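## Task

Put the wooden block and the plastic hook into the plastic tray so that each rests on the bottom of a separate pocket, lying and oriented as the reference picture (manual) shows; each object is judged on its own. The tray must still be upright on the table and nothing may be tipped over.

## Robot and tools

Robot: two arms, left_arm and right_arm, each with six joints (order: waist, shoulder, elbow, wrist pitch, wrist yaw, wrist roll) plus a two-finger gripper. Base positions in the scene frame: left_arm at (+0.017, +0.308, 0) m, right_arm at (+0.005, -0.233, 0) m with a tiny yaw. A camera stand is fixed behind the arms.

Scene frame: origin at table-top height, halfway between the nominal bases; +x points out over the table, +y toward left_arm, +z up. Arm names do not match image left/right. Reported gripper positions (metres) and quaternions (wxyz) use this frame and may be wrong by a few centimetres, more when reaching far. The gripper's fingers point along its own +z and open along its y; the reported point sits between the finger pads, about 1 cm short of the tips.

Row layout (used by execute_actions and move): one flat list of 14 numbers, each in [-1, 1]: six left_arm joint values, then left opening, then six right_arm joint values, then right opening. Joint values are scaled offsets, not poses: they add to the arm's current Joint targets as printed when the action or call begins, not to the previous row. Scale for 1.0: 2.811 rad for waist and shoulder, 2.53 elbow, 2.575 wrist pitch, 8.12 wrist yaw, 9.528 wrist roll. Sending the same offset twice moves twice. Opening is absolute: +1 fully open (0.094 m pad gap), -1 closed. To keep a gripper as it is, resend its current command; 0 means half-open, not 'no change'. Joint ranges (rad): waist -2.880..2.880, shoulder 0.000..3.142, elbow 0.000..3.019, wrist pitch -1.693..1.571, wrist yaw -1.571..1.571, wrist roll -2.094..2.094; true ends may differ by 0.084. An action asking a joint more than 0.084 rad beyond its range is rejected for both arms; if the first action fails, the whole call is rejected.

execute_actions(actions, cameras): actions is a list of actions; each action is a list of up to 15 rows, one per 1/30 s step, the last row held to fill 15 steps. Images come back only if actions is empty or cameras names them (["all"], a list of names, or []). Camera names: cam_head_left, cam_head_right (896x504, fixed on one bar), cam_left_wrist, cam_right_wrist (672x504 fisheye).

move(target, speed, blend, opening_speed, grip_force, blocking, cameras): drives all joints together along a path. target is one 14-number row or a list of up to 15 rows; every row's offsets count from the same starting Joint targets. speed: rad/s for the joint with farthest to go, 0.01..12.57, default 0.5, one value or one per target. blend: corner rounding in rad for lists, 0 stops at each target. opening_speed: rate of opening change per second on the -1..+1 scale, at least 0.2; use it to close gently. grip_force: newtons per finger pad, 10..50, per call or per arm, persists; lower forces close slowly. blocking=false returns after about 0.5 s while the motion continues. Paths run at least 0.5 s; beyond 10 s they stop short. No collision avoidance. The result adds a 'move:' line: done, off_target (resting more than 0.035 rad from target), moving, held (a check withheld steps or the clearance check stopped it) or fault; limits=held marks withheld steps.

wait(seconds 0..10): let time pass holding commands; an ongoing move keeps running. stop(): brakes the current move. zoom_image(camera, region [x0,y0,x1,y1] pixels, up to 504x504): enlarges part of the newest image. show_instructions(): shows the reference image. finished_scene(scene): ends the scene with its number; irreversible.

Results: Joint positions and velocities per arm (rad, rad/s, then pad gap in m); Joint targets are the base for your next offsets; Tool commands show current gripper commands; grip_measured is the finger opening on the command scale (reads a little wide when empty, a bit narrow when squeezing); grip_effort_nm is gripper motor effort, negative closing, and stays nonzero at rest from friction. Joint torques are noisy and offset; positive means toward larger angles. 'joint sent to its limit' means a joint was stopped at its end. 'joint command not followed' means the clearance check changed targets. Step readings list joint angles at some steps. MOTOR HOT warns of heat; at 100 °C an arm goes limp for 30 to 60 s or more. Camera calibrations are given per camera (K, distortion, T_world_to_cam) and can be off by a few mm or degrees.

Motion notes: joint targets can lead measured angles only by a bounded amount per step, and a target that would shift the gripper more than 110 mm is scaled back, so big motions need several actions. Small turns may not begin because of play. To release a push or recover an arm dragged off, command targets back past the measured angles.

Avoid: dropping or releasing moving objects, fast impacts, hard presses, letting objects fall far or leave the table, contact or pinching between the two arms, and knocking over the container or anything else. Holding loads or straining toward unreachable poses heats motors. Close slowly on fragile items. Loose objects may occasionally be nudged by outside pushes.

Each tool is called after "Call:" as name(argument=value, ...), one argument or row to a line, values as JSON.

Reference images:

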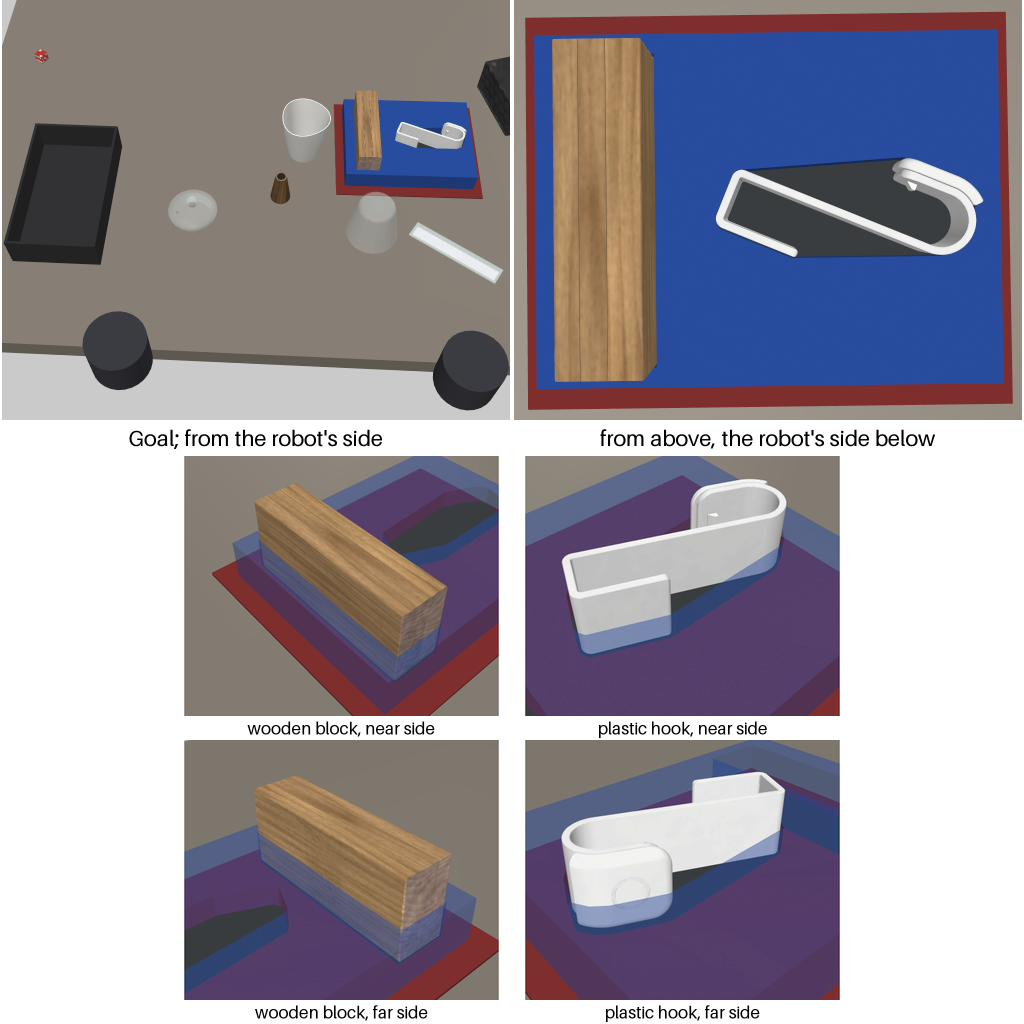

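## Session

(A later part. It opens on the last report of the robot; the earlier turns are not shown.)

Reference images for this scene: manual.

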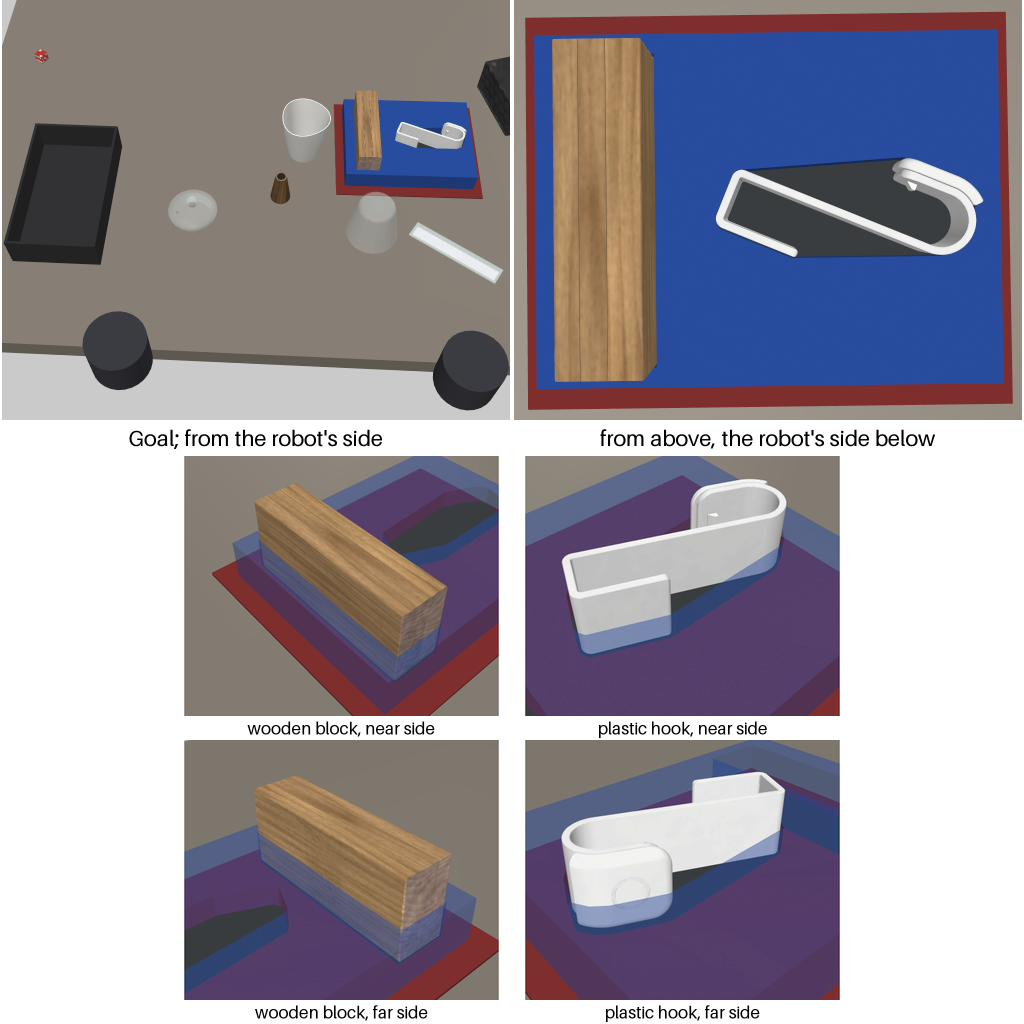

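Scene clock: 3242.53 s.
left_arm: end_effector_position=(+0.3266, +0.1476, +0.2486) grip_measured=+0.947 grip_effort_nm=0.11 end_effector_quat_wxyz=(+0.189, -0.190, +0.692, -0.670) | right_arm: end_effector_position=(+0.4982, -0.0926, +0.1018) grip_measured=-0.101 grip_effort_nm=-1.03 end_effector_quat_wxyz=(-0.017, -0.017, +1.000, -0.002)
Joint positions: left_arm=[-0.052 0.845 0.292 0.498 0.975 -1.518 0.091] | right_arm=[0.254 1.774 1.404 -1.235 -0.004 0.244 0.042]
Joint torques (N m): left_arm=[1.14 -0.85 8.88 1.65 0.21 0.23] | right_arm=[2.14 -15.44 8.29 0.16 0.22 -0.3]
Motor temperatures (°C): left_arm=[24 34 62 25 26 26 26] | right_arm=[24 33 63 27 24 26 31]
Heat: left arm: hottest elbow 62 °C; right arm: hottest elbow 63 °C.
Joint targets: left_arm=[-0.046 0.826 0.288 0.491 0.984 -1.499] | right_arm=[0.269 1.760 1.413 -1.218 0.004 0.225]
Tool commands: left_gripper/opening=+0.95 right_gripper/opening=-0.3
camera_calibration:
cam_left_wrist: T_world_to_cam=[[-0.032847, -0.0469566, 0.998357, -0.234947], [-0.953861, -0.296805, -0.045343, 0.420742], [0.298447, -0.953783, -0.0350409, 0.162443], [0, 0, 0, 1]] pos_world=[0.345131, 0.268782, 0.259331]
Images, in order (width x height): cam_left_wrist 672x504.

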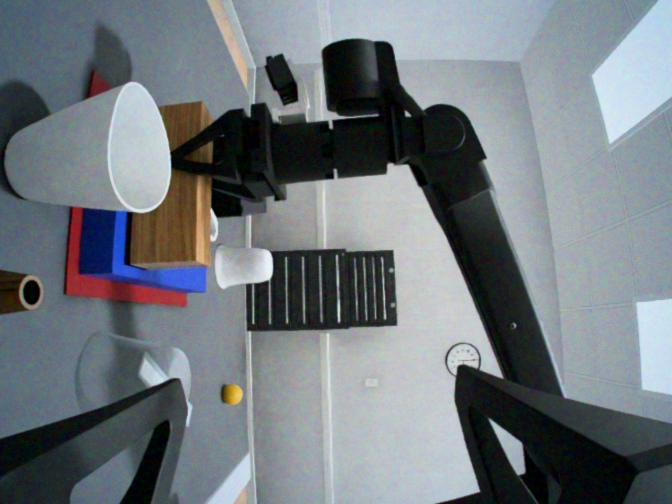

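Call:
move(
  target=[0, 0, 0, 0, 0, 0, 0.95, 0, 0.0043, -0.0073, 0.0119, 0, 0, -0.3],
  speed=0.02,
  cameras=["cam_right_wrist"],
)

Call:
zoom_image(
  camera="cam_right_wrist",
  region=[180, 100, 420, 300],
)

Scene clock: 3386.73 s.
left_arm: end_effector_position=(+0.3266, +0.1476, +0.2486) grip_measured=+0.947 grip_effort_nm=0.11 end_effector_quat_wxyz=(+0.189, -0.190, +0.692, -0.670) | right_arm: end_effector_position=(+0.4989, -0.0924, +0.0972) grip_measured=-0.101 grip_effort_nm=-1.03 end_effector_quat_wxyz=(-0.013, -0.017, +1.000, -0.001)
Joint positions: left_arm=[-0.052 0.845 0.292 0.498 0.975 -1.518 0.091] | right_arm=[0.254 1.775 1.393 -1.215 -0.004 0.244 0.042]
Joint torques (N m): left_arm=[1.49 -0.32 8.84 1.66 0.2 0.22] | right_arm=[2.14 -14.51 7.73 0.54 0.21 -0.29]
Motor temperatures (°C): left_arm=[24 34 62 25 26 26 26] | right_arm=[24 33 59 27 24 26 31]
Heat: left arm: hottest elbow 62 °C; right arm: hottest elbow 59 °C.
Joint targets: left_arm=[-0.046 0.826 0.288 0.491 0.984 -1.499] | right_arm=[0.269 1.772 1.395 -1.188 0.004 0.225]
move: done
camera_calibration:
cam_right_wrist: T_world_to_cam=[[-0.0219951, -0.999311, 0.0298951, -0.0886884], [-0.94363, 0.0306292, 0.329582, 0.488139], [-0.330271, -0.0209607, -0.943653, 0.374281], [0, 0, 0, 1]] pos_world=[0.582286, -0.0957334, 0.194961]
Images, in order (width x height): cam_right_wrist 672x504.

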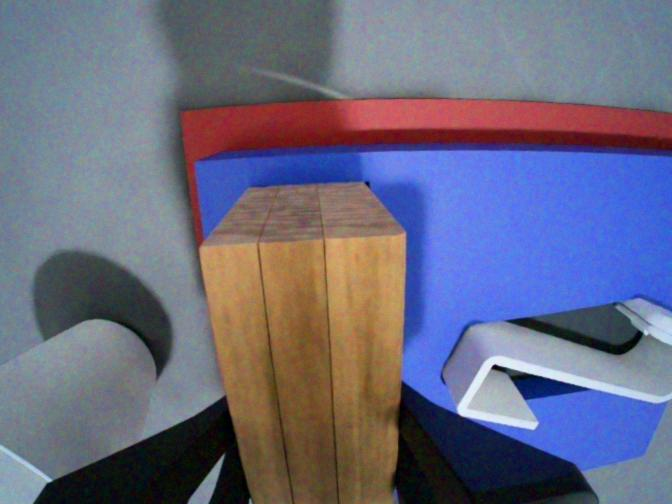

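Scaled by 2.100 from the camera's 672x504 image, which has a finer 960x720 frame.

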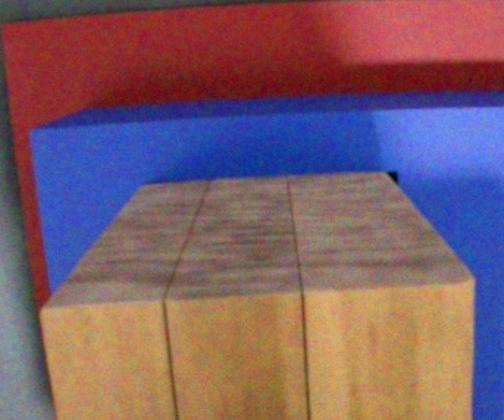

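Call:
move(
  target=[
    [0, 0, 0, 0, 0, 0, 0.95, 0, -0.0043, 0.0217, -0.0085, 0, 0, -0.3],
    [0, 0, 0, 0, 0, 0, 0.95, 0, -0.0043, 0.036, -0.0179, 0, 0.005, -0.3],
    [0, 0, 0, 0, 0, 0, 0.95, 0, -0.0043, 0.0071, -0.0264, 0, 0.005, -0.3],
    [0, 0, 0, 0, 0, 0, 0.95, 0, -0.0043, 0.0071, -0.0117, 0, 0.005, -0.3],
  ],
  speed=0.1,
  blend=[0.01, 0, 0, 0],
  cameras=["cam_right_wrist"],
)

Call:
zoom_image(
  camera="cam_right_wrist",
  region=[180, 100, 420, 300],
)

Scene clock: 3423.90 s.
left_arm: end_effector_position=(+0.3266, +0.1476, +0.2486) grip_measured=+0.947 grip_effort_nm=0.11 end_effector_quat_wxyz=(+0.189, -0.190, +0.692, -0.670) | right_arm: end_effector_position=(+0.4983, -0.0918, +0.1011) grip_measured=-0.101 grip_effort_nm=-1.03 end_effector_quat_wxyz=(-0.017, -0.013, +1.000, -0.003)
Joint positions: left_arm=[-0.052 0.845 0.292 0.498 0.975 -1.518 0.091] | right_arm=[0.256 1.775 1.404 -1.233 -0.004 0.253 0.042]
Joint torques (N m): left_arm=[1.03 -1.03 8.76 1.8 0.2 0.21] | right_arm=[2.26 -15.56 8.24 0.08 0.22 0.04]
Motor temperatures (°C): left_arm=[24 34 62 25 26 26 26] | right_arm=[24 32 59 27 24 26 31]
Heat: left arm: hottest elbow 62 °C; right arm: hottest elbow 59 °C.
Joint targets: left_arm=[-0.046 0.826 0.288 0.491 0.984 -1.499] | right_arm=[0.269 1.760 1.413 -1.218 0.004 0.272]
move: done
camera_calibration:
cam_right_wrist: T_world_to_cam=[[-0.0293884, -0.999039, 0.0325134, -0.0847621], [-0.94091, 0.038628, 0.336446, 0.484985], [-0.337379, -0.0207046, -0.941141, 0.381108], [0, 0, 0, 1]] pos_world=[0.582414, -0.0955239, 0.198261]
Images, in order (width x height): cam_right_wrist 672x504.

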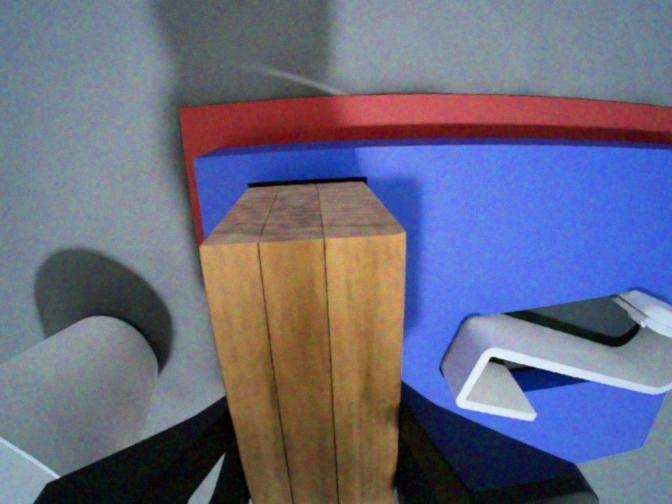

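Scaled by 2.100 from the camera's 672x504 image, which has a finer 960x720 frame.

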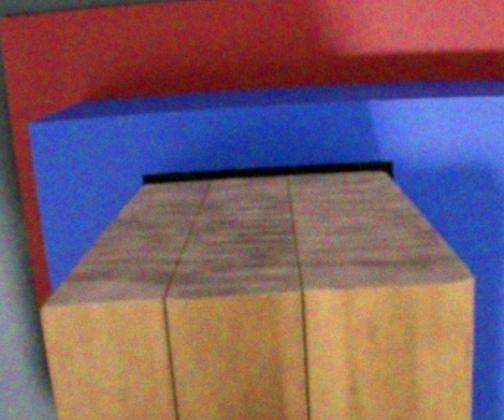

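Call:
move(
  target=[0, 0, 0, 0, 0, 0, 0.95, 0, 0.0043, -0.0073, 0.0119, 0, 0, -0.3],
  speed=0.02,
  cameras=["cam_right_wrist", "cam_left_wrist"],
)

Call:
zoom_image(
  camera="cam_right_wrist",
  region=[180, 100, 420, 300],
)

Call:
zoom_image(
  camera="cam_left_wrist",
  region=[90, 90, 240, 290],
)

Scene clock: 3435.07 s.
left_arm: end_effector_position=(+0.3266, +0.1476, +0.2486) grip_measured=+0.947 grip_effort_nm=0.11 end_effector_quat_wxyz=(+0.189, -0.190, +0.692, -0.670) | right_arm: end_effector_position=(+0.4987, -0.0917, +0.0972) grip_measured=-0.101 grip_effort_nm=-1.03 end_effector_quat_wxyz=(-0.013, -0.013, +1.000, -0.002)
Joint positions: left_arm=[-0.052 0.845 0.292 0.498 0.975 -1.518 0.091] | right_arm=[0.256 1.775 1.393 -1.215 -0.004 0.253 0.042]
Joint torques (N m): left_arm=[1.14 -0.5 8.83 1.63 0.17 0.21] | right_arm=[2.2 -14.62 7.64 0.66 0.22 0.04]
Motor temperatures (°C): left_arm=[24 34 62 25 26 26 26] | right_arm=[24 31 58 27 24 26 32]
Heat: left arm: hottest elbow 62 °C; right arm: hottest elbow 58 °C.
Joint targets: left_arm=[-0.046 0.826 0.288 0.491 0.984 -1.499] | right_arm=[0.269 1.772 1.394 -1.187 0.004 0.272]
move: done
camera_calibration:
cam_left_wrist: T_world_to_cam=[[-0.032847, -0.0469566, 0.998357, -0.234947], [-0.953861, -0.296805, -0.045343, 0.420742], [0.298447, -0.953783, -0.0350409, 0.162443], [0, 0, 0, 1]] pos_world=[0.345131, 0.268782, 0.259331]
cam_right_wrist: T_world_to_cam=[[-0.0296123, -0.999106, 0.0301786, -0.0841942], [-0.943372, 0.0379151, 0.329564, 0.488409], [-0.330414, -0.0187105, -0.943651, 0.374484], [0, 0, 0, 1]] pos_world=[0.581992, -0.0956302, 0.194961]
Images, in order (width x height): cam_left_wrist 672x504, cam_right_wrist 672x504.

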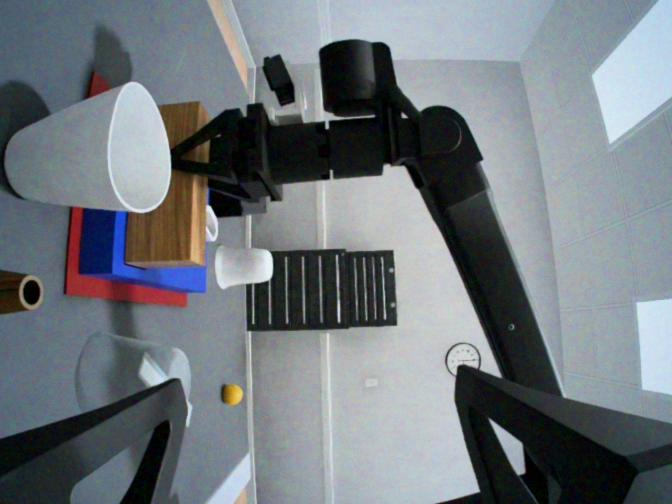

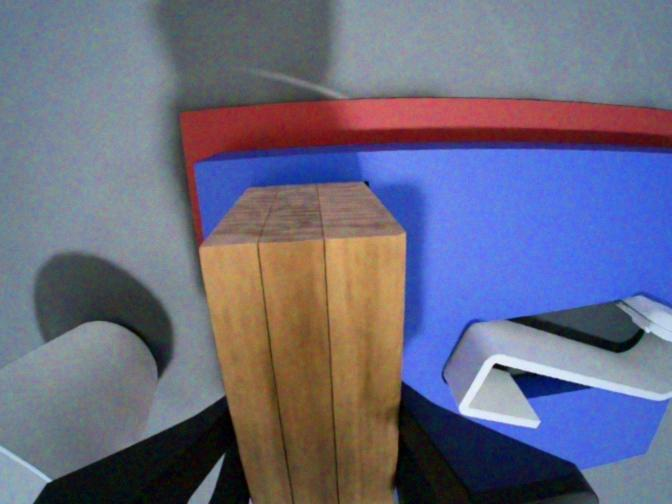

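Scaled by 2.100 from the camera's 672x504 image, which has a finer 960x720 frame.

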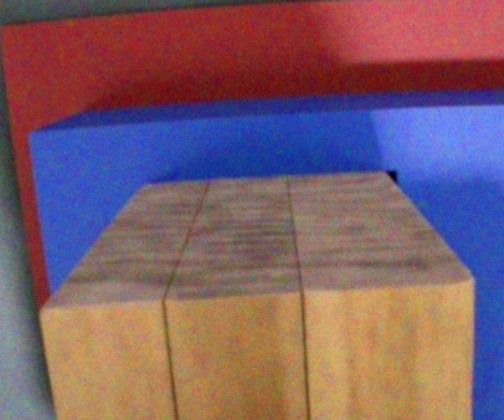

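Scaled by 2.520 from the camera's 672x504 image, which has a finer 960x720 frame.

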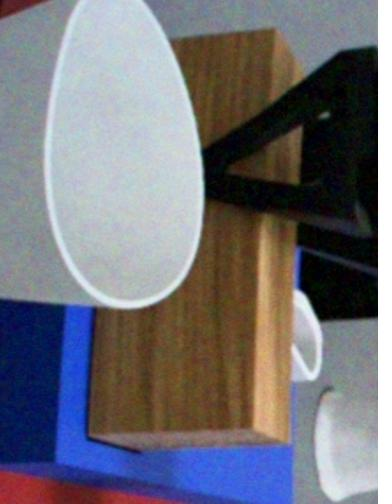

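Call:
move(
  target=[
    [0, 0, 0, 0, 0, 0, 0.95, 0, 0, 0.0217, -0.012, 0, 0, -0.3],
    [0, 0, 0, 0, 0, 0, 0.95, 0, 0.0036, 0.0538, -0.0342, 0, 0, -0.3],
    [0, 0, 0, 0, 0, 0, 0.95, 0, 0.0036, 0.0192, -0.04, 0, 0, -0.3],
    [0, 0, 0, 0, 0, 0, 0.95, 0, 0.0036, 0.0192, -0.0268, 0, 0, -0.3],
  ],
  speed=0.1,
  blend=[0.01, 0, 0, 0],
  cameras=["cam_right_wrist", "cam_left_wrist"],
)

Call:
zoom_image(
  camera="cam_right_wrist",
  region=[180, 100, 420, 300],
)

Call:
zoom_image(
  camera="cam_left_wrist",
  region=[90, 190, 230, 290],
)

Scene clock: 3501.80 s.
left_arm: end_effector_position=(+0.3266, +0.1476, +0.2486) grip_measured=+0.947 grip_effort_nm=0.12 end_effector_quat_wxyz=(+0.189, -0.190, +0.692, -0.670) | right_arm: end_effector_position=(+0.4992, -0.0907, +0.1018) grip_measured=-0.101 grip_effort_nm=-1.03 end_effector_quat_wxyz=(-0.031, -0.013, +0.999, -0.006)
Joint positions: left_arm=[-0.052 0.845 0.292 0.498 0.975 -1.518 0.091] | right_arm=[0.257 1.795 1.433 -1.272 -0.004 0.255 0.042]
Joint torques (N m): left_arm=[1.26 -0.79 8.7 1.68 0.21 0.19] | right_arm=[2.14 -15.62 8.35 -0.09 0.23 0.03]
Motor temperatures (°C): left_arm=[24 33 61 25 26 26 26] | right_arm=[24 31 58 27 24 26 32]
Heat: left arm: hottest elbow 61 °C; right arm: hottest elbow 58 °C.
Joint targets: left_arm=[-0.046 0.826 0.288 0.491 0.984 -1.499] | right_arm=[0.269 1.782 1.443 -1.256 0.004 0.272]
move: done
camera_calibration:
cam_left_wrist: T_world_to_cam=[[-0.032847, -0.0469566, 0.998357, -0.234947], [-0.953861, -0.296805, -0.045343, 0.420742], [0.298447, -0.953783, -0.0350409, 0.162443], [0, 0, 0, 1]] pos_world=[0.345131, 0.268782, 0.259331]
cam_right_wrist: T_world_to_cam=[[-0.0283767, -0.998739, 0.0414157, -0.0849968], [-0.931153, 0.0414786, 0.362261, 0.478236], [-0.363522, -0.0282846, -0.931156, 0.393368], [0, 0, 0, 1]] pos_world=[0.585897, -0.0935999, 0.196561]
Images, in order (width x height): cam_left_wrist 672x504, cam_right_wrist 672x504.

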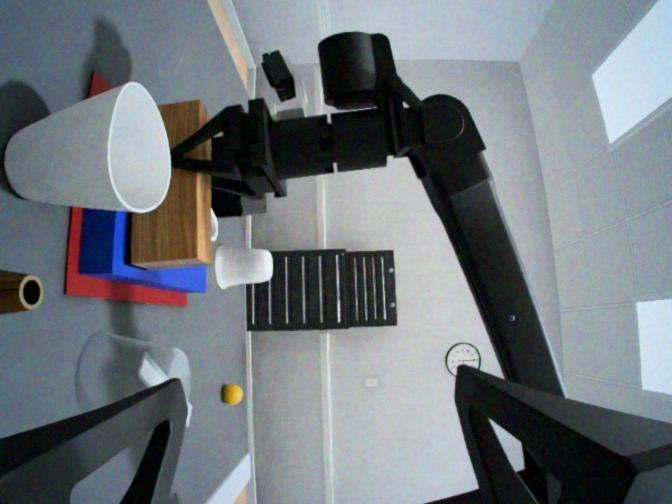

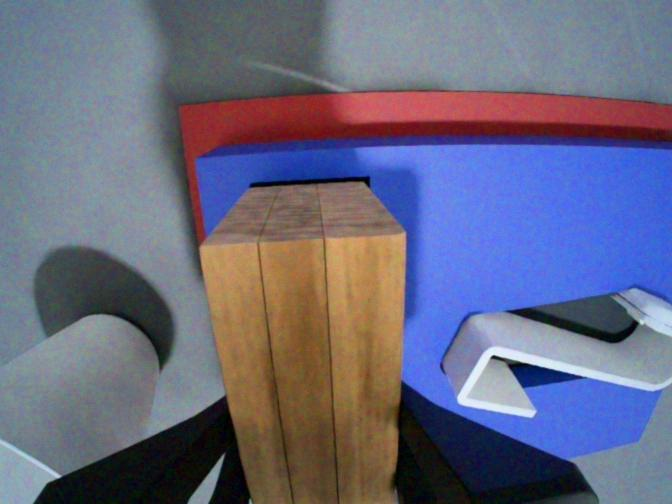

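Scaled by 2.100 from the camera's 672x504 image, which has a finer 960x720 frame.

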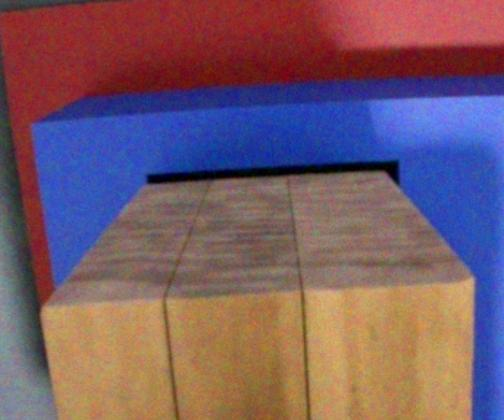

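Scaled by 3.600 from the camera's 672x504 image, which has a finer 960x720 frame.

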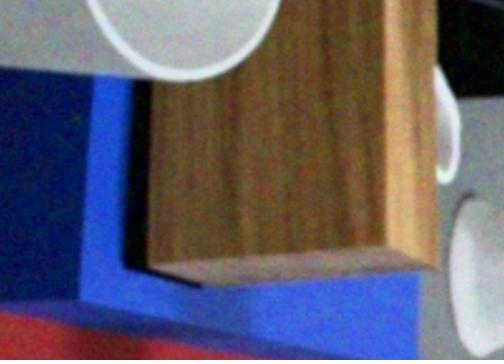

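Call:
move(
  target=[0, 0, 0, 0, 0, 0, 0.95, 0, 0, -0.0191, 0.0285, 0, 0, -0.3],
  speed=0.04,
  cameras=["cam_right_wrist"],
)

Call:
zoom_image(
  camera="cam_right_wrist",
  region=[180, 100, 420, 300],
)

Scene clock: 3590.63 s.
left_arm: end_effector_position=(+0.3266, +0.1476, +0.2486) grip_measured=+0.947 grip_effort_nm=0.11 end_effector_quat_wxyz=(+0.189, -0.190, +0.692, -0.670) | right_arm: end_effector_position=(+0.4986, -0.0909, +0.0966) grip_measured=-0.101 grip_effort_nm=-1.03 end_effector_quat_wxyz=(-0.016, -0.011, +1.000, -0.002)
Joint positions: left_arm=[-0.052 0.845 0.292 0.498 0.975 -1.518 0.091] | right_arm=[0.257 1.78 1.398 -1.221 -0.004 0.258 0.042]
Joint torques (N m): left_arm=[1.14 -0.56 8.77 1.66 0.22 0.16] | right_arm=[2.32 -14.27 7.36 1.1 0.23 0.04]
Motor temperatures (°C): left_arm=[24 33 61 25 26 26 26] | right_arm=[24 34 58 27 24 26 32]
Heat: left arm: hottest elbow 61 °C; right arm: hottest elbow 58 °C.
Joint targets: left_arm=[-0.046 0.826 0.288 0.491 0.984 -1.499] | right_arm=[0.269 1.782 1.394 -1.183 0.004 0.272]
move: off_target (right_arm); right_arm: the wrist pitch is farthest, 0.038 rad from its target
camera_calibration:
cam_right_wrist: T_world_to_cam=[[-0.0325069, -0.998954, 0.0321641, -0.0821243], [-0.9413, 0.0414177, 0.335021, 0.487303], [-0.336003, -0.0193856, -0.941662, 0.376437], [0, 0, 0, 1]] pos_world=[0.582512, -0.094924, 0.193861]
Images, in order (width x height): cam_right_wrist 672x504.

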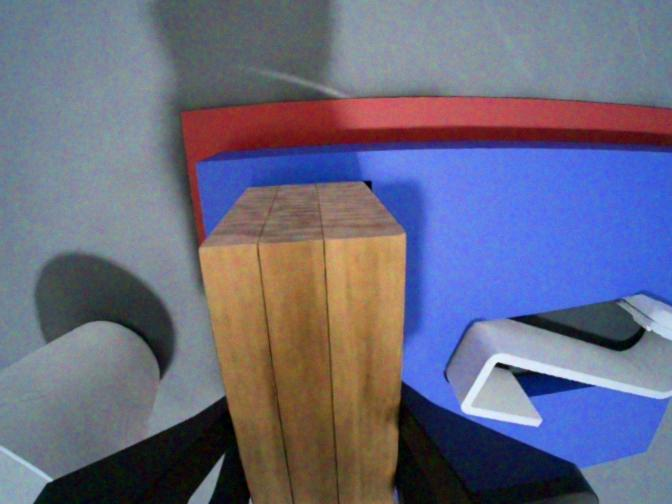

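Scaled by 2.100 from the camera's 672x504 image, which has a finer 960x720 frame.

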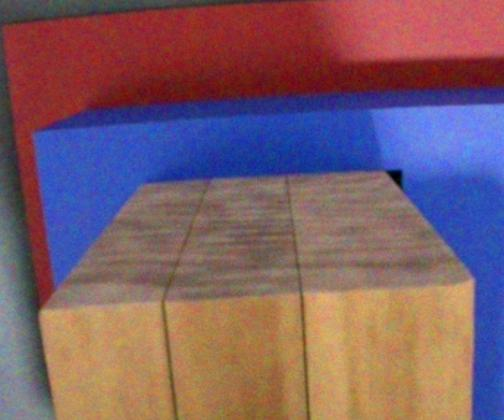

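Call:
move(
  target=[
    [0, 0, 0, 0, 0, 0, 0.95, 0, 0, 0.0217, -0.0151, 0, 0, -0.3],
    [0, 0, 0, 0, 0, 0, 0.95, -0.0102, 0, 0.0538, -0.0357, 0, 0, -0.3],
    [0, 0, 0, 0, 0, 0, 0.95, -0.0102, 0, 0.0192, -0.0416, 0, 0, -0.3],
    [0, 0, 0, 0, 0, 0, 0.95, -0.0102, 0, 0.0192, -0.0284, 0, 0, -0.3],
  ],
  speed=0.1,
  blend=[0.01, 0, 0, 0],
  cameras=["cam_right_wrist", "cam_left_wrist"],
)

Call:
zoom_image(
  camera="cam_right_wrist",
  region=[220, 150, 400, 290],
)

Call:
zoom_image(
  camera="cam_left_wrist",
  region=[90, 190, 230, 290],
)

Scene clock: 3642.33 s.
left_arm: end_effector_position=(+0.3266, +0.1476, +0.2486) grip_measured=+0.947 grip_effort_nm=0.11 end_effector_quat_wxyz=(+0.189, -0.190, +0.692, -0.670) | right_arm: end_effector_position=(+0.5002, -0.0923, +0.1015) grip_measured=-0.101 grip_effort_nm=-1.03 end_effector_quat_wxyz=(-0.031, -0.010, +0.999, -0.007)
Joint positions: left_arm=[-0.052 0.845 0.292 0.498 0.975 -1.518 0.091] | right_arm=[0.254 1.797 1.435 -1.272 -0.002 0.258 0.042]
Joint torques (N m): left_arm=[1.2 -0.62 8.83 1.68 0.21 0.19] | right_arm=[0.5 -15.74 8.24 0.01 0.23 0.03]
Motor temperatures (°C): left_arm=[24 33 61 25 26 26 26] | right_arm=[24 33 57 27 24 26 32]
Heat: left arm: hottest elbow 61 °C; right arm: hottest elbow 57 °C.
Joint targets: left_arm=[-0.046 0.826 0.288 0.491 0.984 -1.499] | right_arm=[0.240 1.782 1.443 -1.256 0.004 0.272]
move: done
camera_calibration:
cam_left_wrist: T_world_to_cam=[[-0.032847, -0.0469566, 0.998357, -0.234947], [-0.953861, -0.296805, -0.045343, 0.420742], [0.298447, -0.953783, -0.0350409, 0.162443], [0, 0, 0, 1]] pos_world=[0.345131, 0.268782, 0.259331]
cam_right_wrist: T_world_to_cam=[[-0.0343981, -0.99848, 0.0430547, -0.0837145], [-0.93105, 0.0476744, 0.361764, 0.479956], [-0.363267, -0.0276421, -0.931275, 0.393424], [0, 0, 0, 1]] pos_world=[0.586901, -0.0955938, 0.196359]
Images, in order (width x height): cam_left_wrist 672x504, cam_right_wrist 672x504.

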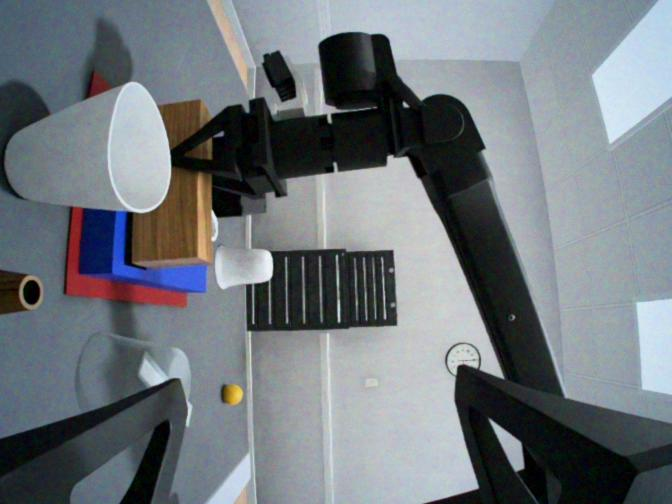

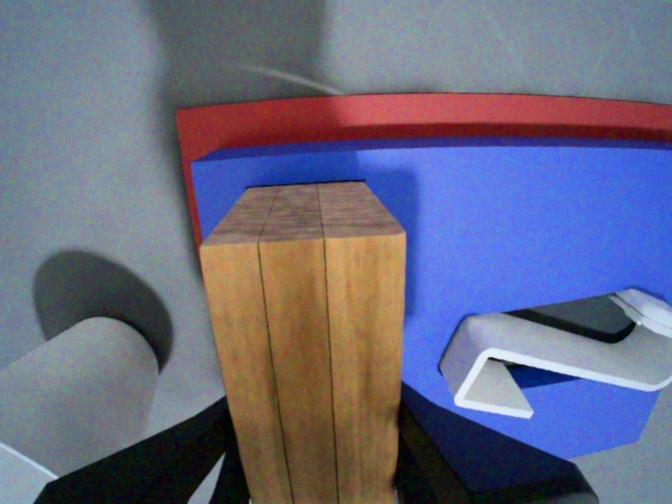

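Scaled by 2.800 from the camera's 672x504 image, which has a finer 960x720 frame.

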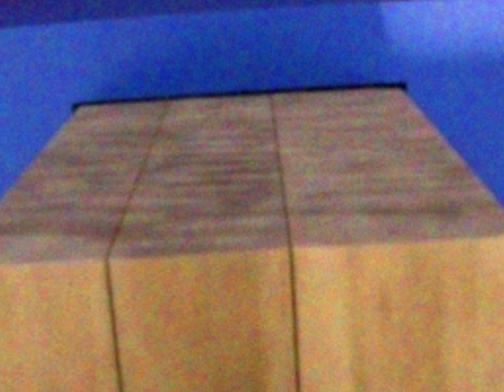

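Scaled by 3.600 from the camera's 672x504 image, which has a finer 960x720 frame.

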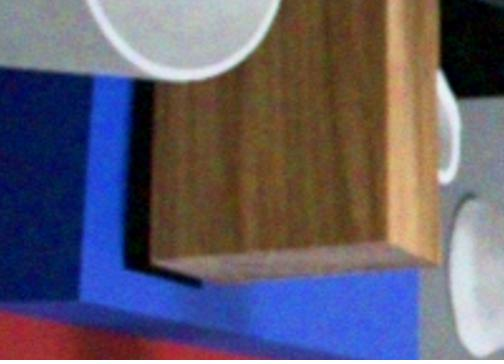

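Call:
move(
  target=[
    [0, 0, 0, 0, 0, 0, 0.95, 0, 0, -0.0012, 0, 0, 0, -0.3],
    [0, 0, 0, 0, 0, 0, 0.95, 0, 0, -0.0187, 0.0255, 0, 0, -0.3],
  ],
  speed=0.03,
  cameras=["cam_right_wrist"],
)

Call:
zoom_image(
  camera="cam_right_wrist",
  region=[220, 150, 400, 290],
)

Scene clock: 3671.83 s.
left_arm: end_effector_position=(+0.3266, +0.1476, +0.2486) grip_measured=+0.947 grip_effort_nm=0.11 end_effector_quat_wxyz=(+0.189, -0.190, +0.692, -0.670) | right_arm: end_effector_position=(+0.4997, -0.0922, +0.0895) grip_measured=-0.101 grip_effort_nm=-1.03 end_effector_quat_wxyz=(-0.021, -0.011, +1.000, -0.004)
Joint positions: left_arm=[-0.052 0.845 0.292 0.498 0.975 -1.518 0.091] | right_arm=[0.254 1.795 1.399 -1.218 -0.004 0.255 0.042]
Joint torques (N m): left_arm=[1.14 -0.79 8.81 1.63 0.19 0.2] | right_arm=[0.67 -15.62 7.2 0.53 0.22 0.05]
Motor temperatures (°C): left_arm=[24 33 61 25 26 26 26] | right_arm=[24 34 59 27 24 26 32]
Heat: left arm: hottest elbow 61 °C; right arm: hottest elbow 59 °C.
Joint targets: left_arm=[-0.046 0.826 0.288 0.491 0.984 -1.499] | right_arm=[0.240 1.782 1.396 -1.190 0.004 0.272]
move: done
camera_calibration:
cam_right_wrist: T_world_to_cam=[[-0.0322024, -0.998855, 0.0353749, -0.0835571], [-0.937799, 0.0424373, 0.344575, 0.48827], [-0.345682, -0.0220784, -0.938092, 0.374432], [0, 0, 0, 1]] pos_world=[0.584643, -0.0959154, 0.185961]
Images, in order (width x height): cam_right_wrist 672x504.

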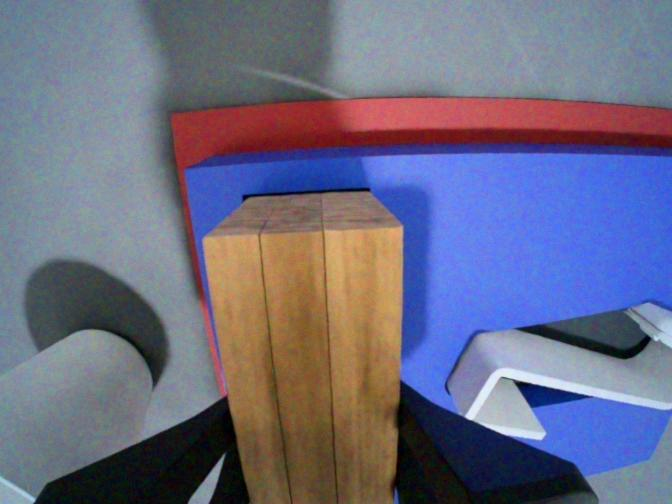

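Scaled by 2.800 from the camera's 672x504 image, which has a finer 960x720 frame.

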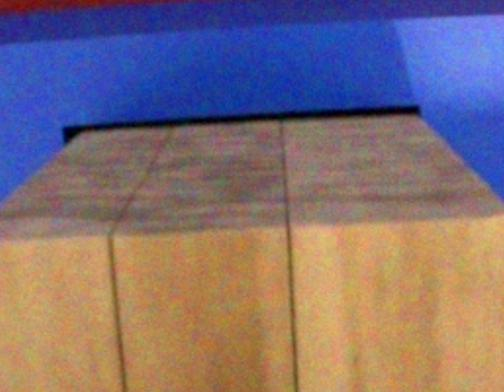

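Call:
move(
  target=[0, 0, 0, 0, 0, 0, 0.95, 0, 0.0021, -0.0051, 0.007, 0, 0, -0.3],
  speed=0.03,
  cameras=["cam_right_wrist", "cam_left_wrist"],
)

Call:
zoom_image(
  camera="cam_left_wrist",
  region=[90, 90, 240, 290],
)

Call:
zoom_image(
  camera="cam_right_wrist",
  region=[180, 100, 420, 300],
)

Scene clock: 3692.60 s.
left_arm: end_effector_position=(+0.3266, +0.1476, +0.2486) grip_measured=+0.947 grip_effort_nm=0.12 end_effector_quat_wxyz=(+0.189, -0.190, +0.692, -0.670) | right_arm: end_effector_position=(+0.5010, -0.0918, +0.0862) grip_measured=-0.101 grip_effort_nm=-1.03 end_effector_quat_wxyz=(-0.016, -0.009, +1.000, -0.002)
Joint positions: left_arm=[-0.052 0.845 0.292 0.498 0.975 -1.518 0.091] | right_arm=[0.254 1.795 1.39 -1.198 -0.004 0.259 0.042]
Joint torques (N m): left_arm=[1.55 -0.79 8.76 1.62 0.21 0.2] | right_arm=[0.5 -14.86 6.84 0.38 0.22 -0.01]
Motor temperatures (°C): left_arm=[24 33 61 25 26 26 26] | right_arm=[24 35 58 27 24 26 32]
Heat: left arm: hottest elbow 61 °C; right arm: hottest elbow 58 °C.
Joint targets: left_arm=[-0.046 0.826 0.288 0.491 0.984 -1.499] | right_arm=[0.240 1.788 1.383 -1.172 0.004 0.272]
move: done
camera_calibration:
cam_left_wrist: T_world_to_cam=[[-0.032847, -0.0469566, 0.998357, -0.234947], [-0.953861, -0.296805, -0.045343, 0.420742], [0.298447, -0.953783, -0.0350409, 0.162443], [0, 0, 0, 1]] pos_world=[0.345131, 0.268782, 0.259331]
cam_right_wrist: T_world_to_cam=[[-0.0371543, -0.998791, 0.0321967, -0.0802809], [-0.941116, 0.0458066, 0.334965, 0.493429], [-0.336035, -0.0178554, -0.94168, 0.367596], [0, 0, 0, 1]] pos_world=[0.584916, -0.0962225, 0.183461]
Images, in order (width x height): cam_left_wrist 672x504, cam_right_wrist 672x504.

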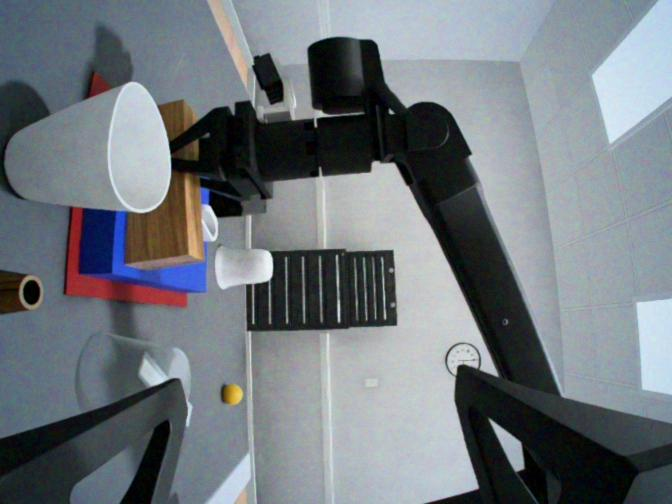

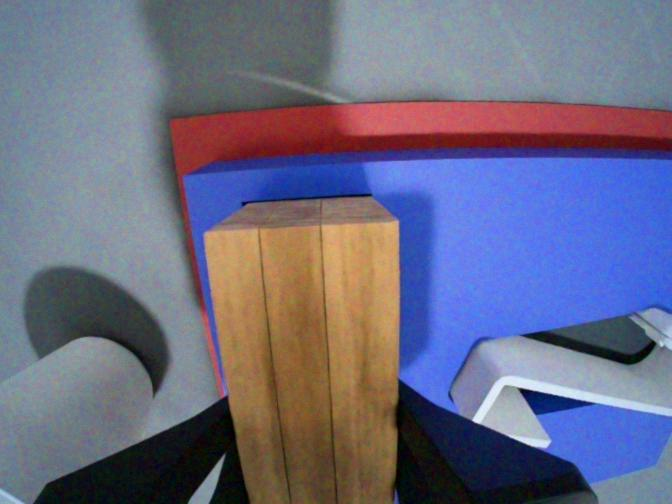

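Scaled by 2.520 from the camera's 672x504 image, which has a finer 960x720 frame.

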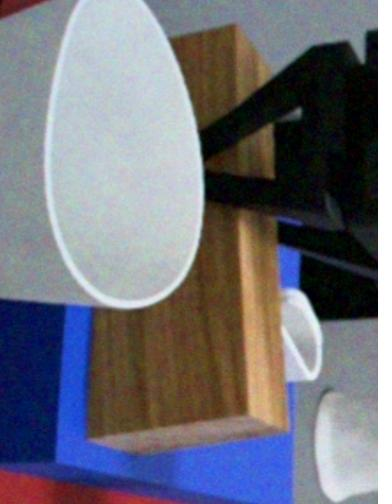

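Scaled by 2.100 from the camera's 672x504 image, which has a finer 960x720 frame.

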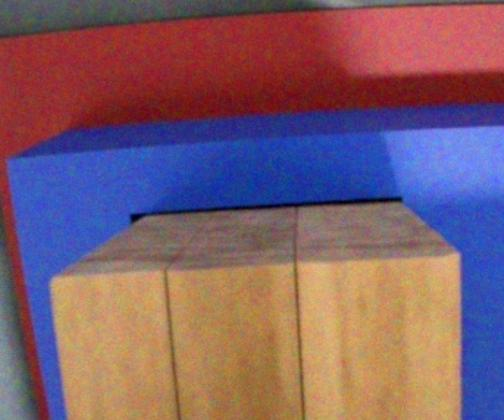

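Call:
zoom_image(
  camera="cam_left_wrist",
  region=[100, 210, 180, 290],
)

Scaled by 6.300 from the camera's 672x504 image, which has a finer 960x720 frame.

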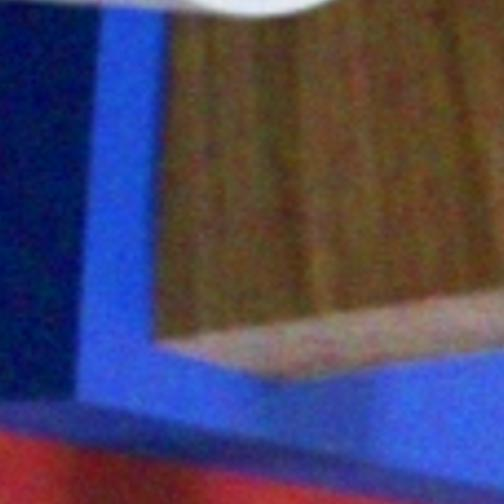

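Call:
move(
  target=[0, 0, 0, 0, 0, 0, 0.95, 0, 0, 0, 0, 0, 0, -0.3],
  grip_force=[50, 10],
  cameras=["cam_left_wrist"],
)

Call:
zoom_image(
  camera="cam_left_wrist",
  region=[90, 90, 240, 290],
)

Scene clock: 3767.53 s.
left_arm: end_effector_position=(+0.3266, +0.1476, +0.2486) grip_measured=+0.947 grip_effort_nm=0.11 end_effector_quat_wxyz=(+0.189, -0.190, +0.692, -0.670) | right_arm: end_effector_position=(+0.4997, -0.0914, +0.0835) grip_measured=-0.085 grip_effort_nm=-0.30 end_effector_quat_wxyz=(-0.016, -0.011, +1.000, -0.002)
Joint positions: left_arm=[-0.052 0.845 0.292 0.498 0.975 -1.518 0.091] | right_arm=[0.256 1.795 1.383 -1.19 -0.004 0.258 0.043]
Joint torques (N m): left_arm=[1.2 -1.08 8.87 1.69 0.17 0.19] | right_arm=[0.56 -15.09 7.49 0.27 0.23 0.05]
Motor temperatures (°C): left_arm=[24 33 61 25 26 26 26] | right_arm=[24 35 57 27 24 26 32]
Heat: left arm: hottest elbow 61 °C; right arm: hottest elbow 57 °C.
Joint targets: left_arm=[-0.046 0.826 0.288 0.491 0.984 -1.499] | right_arm=[0.240 1.788 1.383 -1.172 0.004 0.272]
grip_force (N): 50, 10
move: done
camera_calibration:
cam_left_wrist: T_world_to_cam=[[-0.032847, -0.0469566, 0.998357, -0.234947], [-0.953861, -0.296805, -0.045343, 0.420742], [0.298447, -0.953783, -0.0350409, 0.162443], [0, 0, 0, 1]] pos_world=[0.345131, 0.268782, 0.259331]
Images, in order (width x height): cam_left_wrist 672x504.

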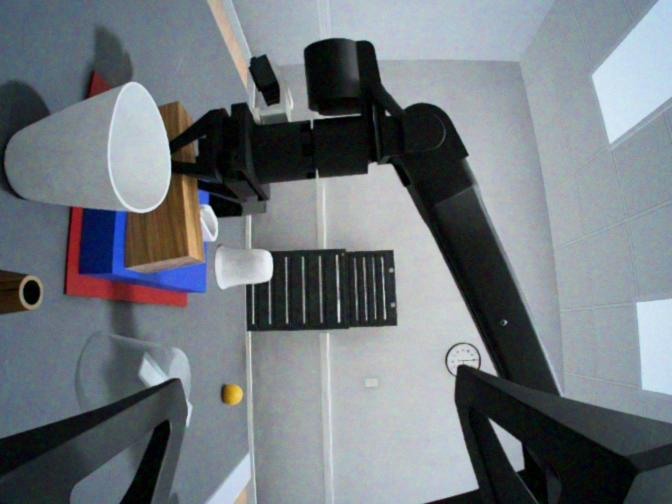

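Scaled by 2.520 from the camera's 672x504 image, which has a finer 960x720 frame.

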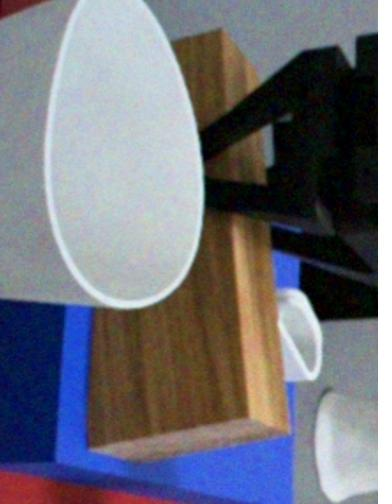

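Call:
move(
  target=[
    [0, 0, 0, 0, 0, 0, 0.95, 0, 0, 0, 0, 0, 0, -0.3],
    [0, 0, 0, 0, 0, 0, 0.95, 0, 0, 0, 0.0066, 0, 0, -0.3],
  ],
  grip_force=[50, 50],
  speed=0.04,
  cameras=["cam_left_wrist", "cam_right_wrist"],
)

Call:
zoom_image(
  camera="cam_left_wrist",
  region=[90, 90, 240, 290],
)

Call:
zoom_image(
  camera="cam_right_wrist",
  region=[180, 100, 420, 300],
)

Scene clock: 3803.47 s.
left_arm: end_effector_position=(+0.3266, +0.1476, +0.2486) grip_measured=+0.947 grip_effort_nm=0.11 end_effector_quat_wxyz=(+0.189, -0.190, +0.692, -0.670) | right_arm: end_effector_position=(+0.5008, -0.0911, +0.0835) grip_measured=-0.101 grip_effort_nm=-1.03 end_effector_quat_wxyz=(-0.014, -0.011, +1.000, -0.002)
Joint positions: left_arm=[-0.052 0.845 0.292 0.498 0.975 -1.518 0.091] | right_arm=[0.256 1.795 1.383 -1.186 -0.004 0.256 0.042]
Joint torques (N m): left_arm=[1.73 -0.73 8.68 1.69 0.18 0.22] | right_arm=[0.44 -15.27 7.51 0.68 0.23 0.06]
Motor temperatures (°C): left_arm=[24 33 61 25 26 26 26] | right_arm=[24 35 56 27 24 26 30]
Heat: left arm: hottest elbow 61 °C; right arm: hottest elbow 56 °C.
Joint targets: left_arm=[-0.046 0.826 0.288 0.491 0.984 -1.499] | right_arm=[0.240 1.788 1.383 -1.155 0.004 0.272]
move: done
camera_calibration:
cam_left_wrist: T_world_to_cam=[[-0.032847, -0.0469566, 0.998357, -0.234947], [-0.953861, -0.296805, -0.045343, 0.420742], [0.298447, -0.953783, -0.0350409, 0.162443], [0, 0, 0, 1]] pos_world=[0.345131, 0.268782, 0.259331]
cam_right_wrist: T_world_to_cam=[[-0.0326607, -0.998993, 0.0307573, -0.0816202], [-0.942772, 0.0410107, 0.330907, 0.494819], [-0.331836, -0.0181894, -0.943162, 0.363023], [0, 0, 0, 1]] pos_world=[0.584299, -0.0952277, 0.181161]
Images, in order (width x height): cam_left_wrist 672x504, cam_right_wrist 672x504.

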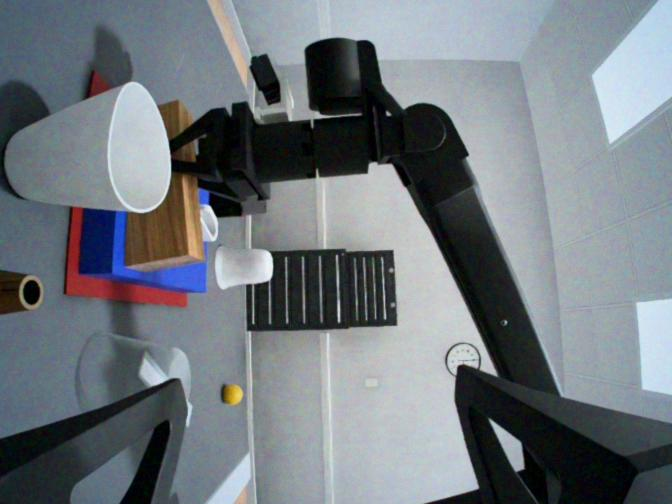

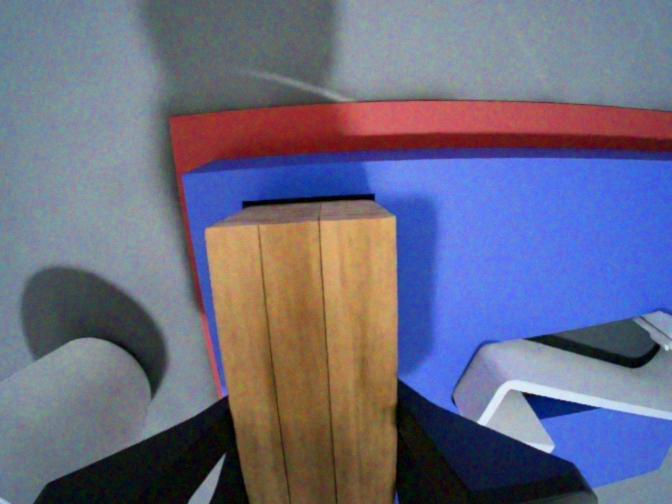

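Scaled by 2.520 from the camera's 672x504 image, which has a finer 960x720 frame.

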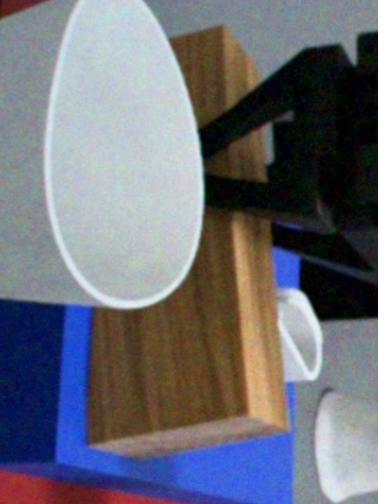

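Scaled by 2.100 from the camera's 672x504 image, which has a finer 960x720 frame.

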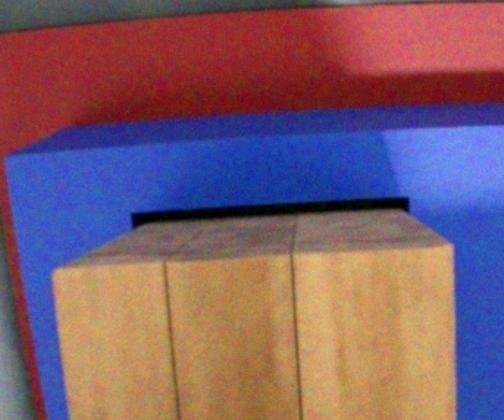

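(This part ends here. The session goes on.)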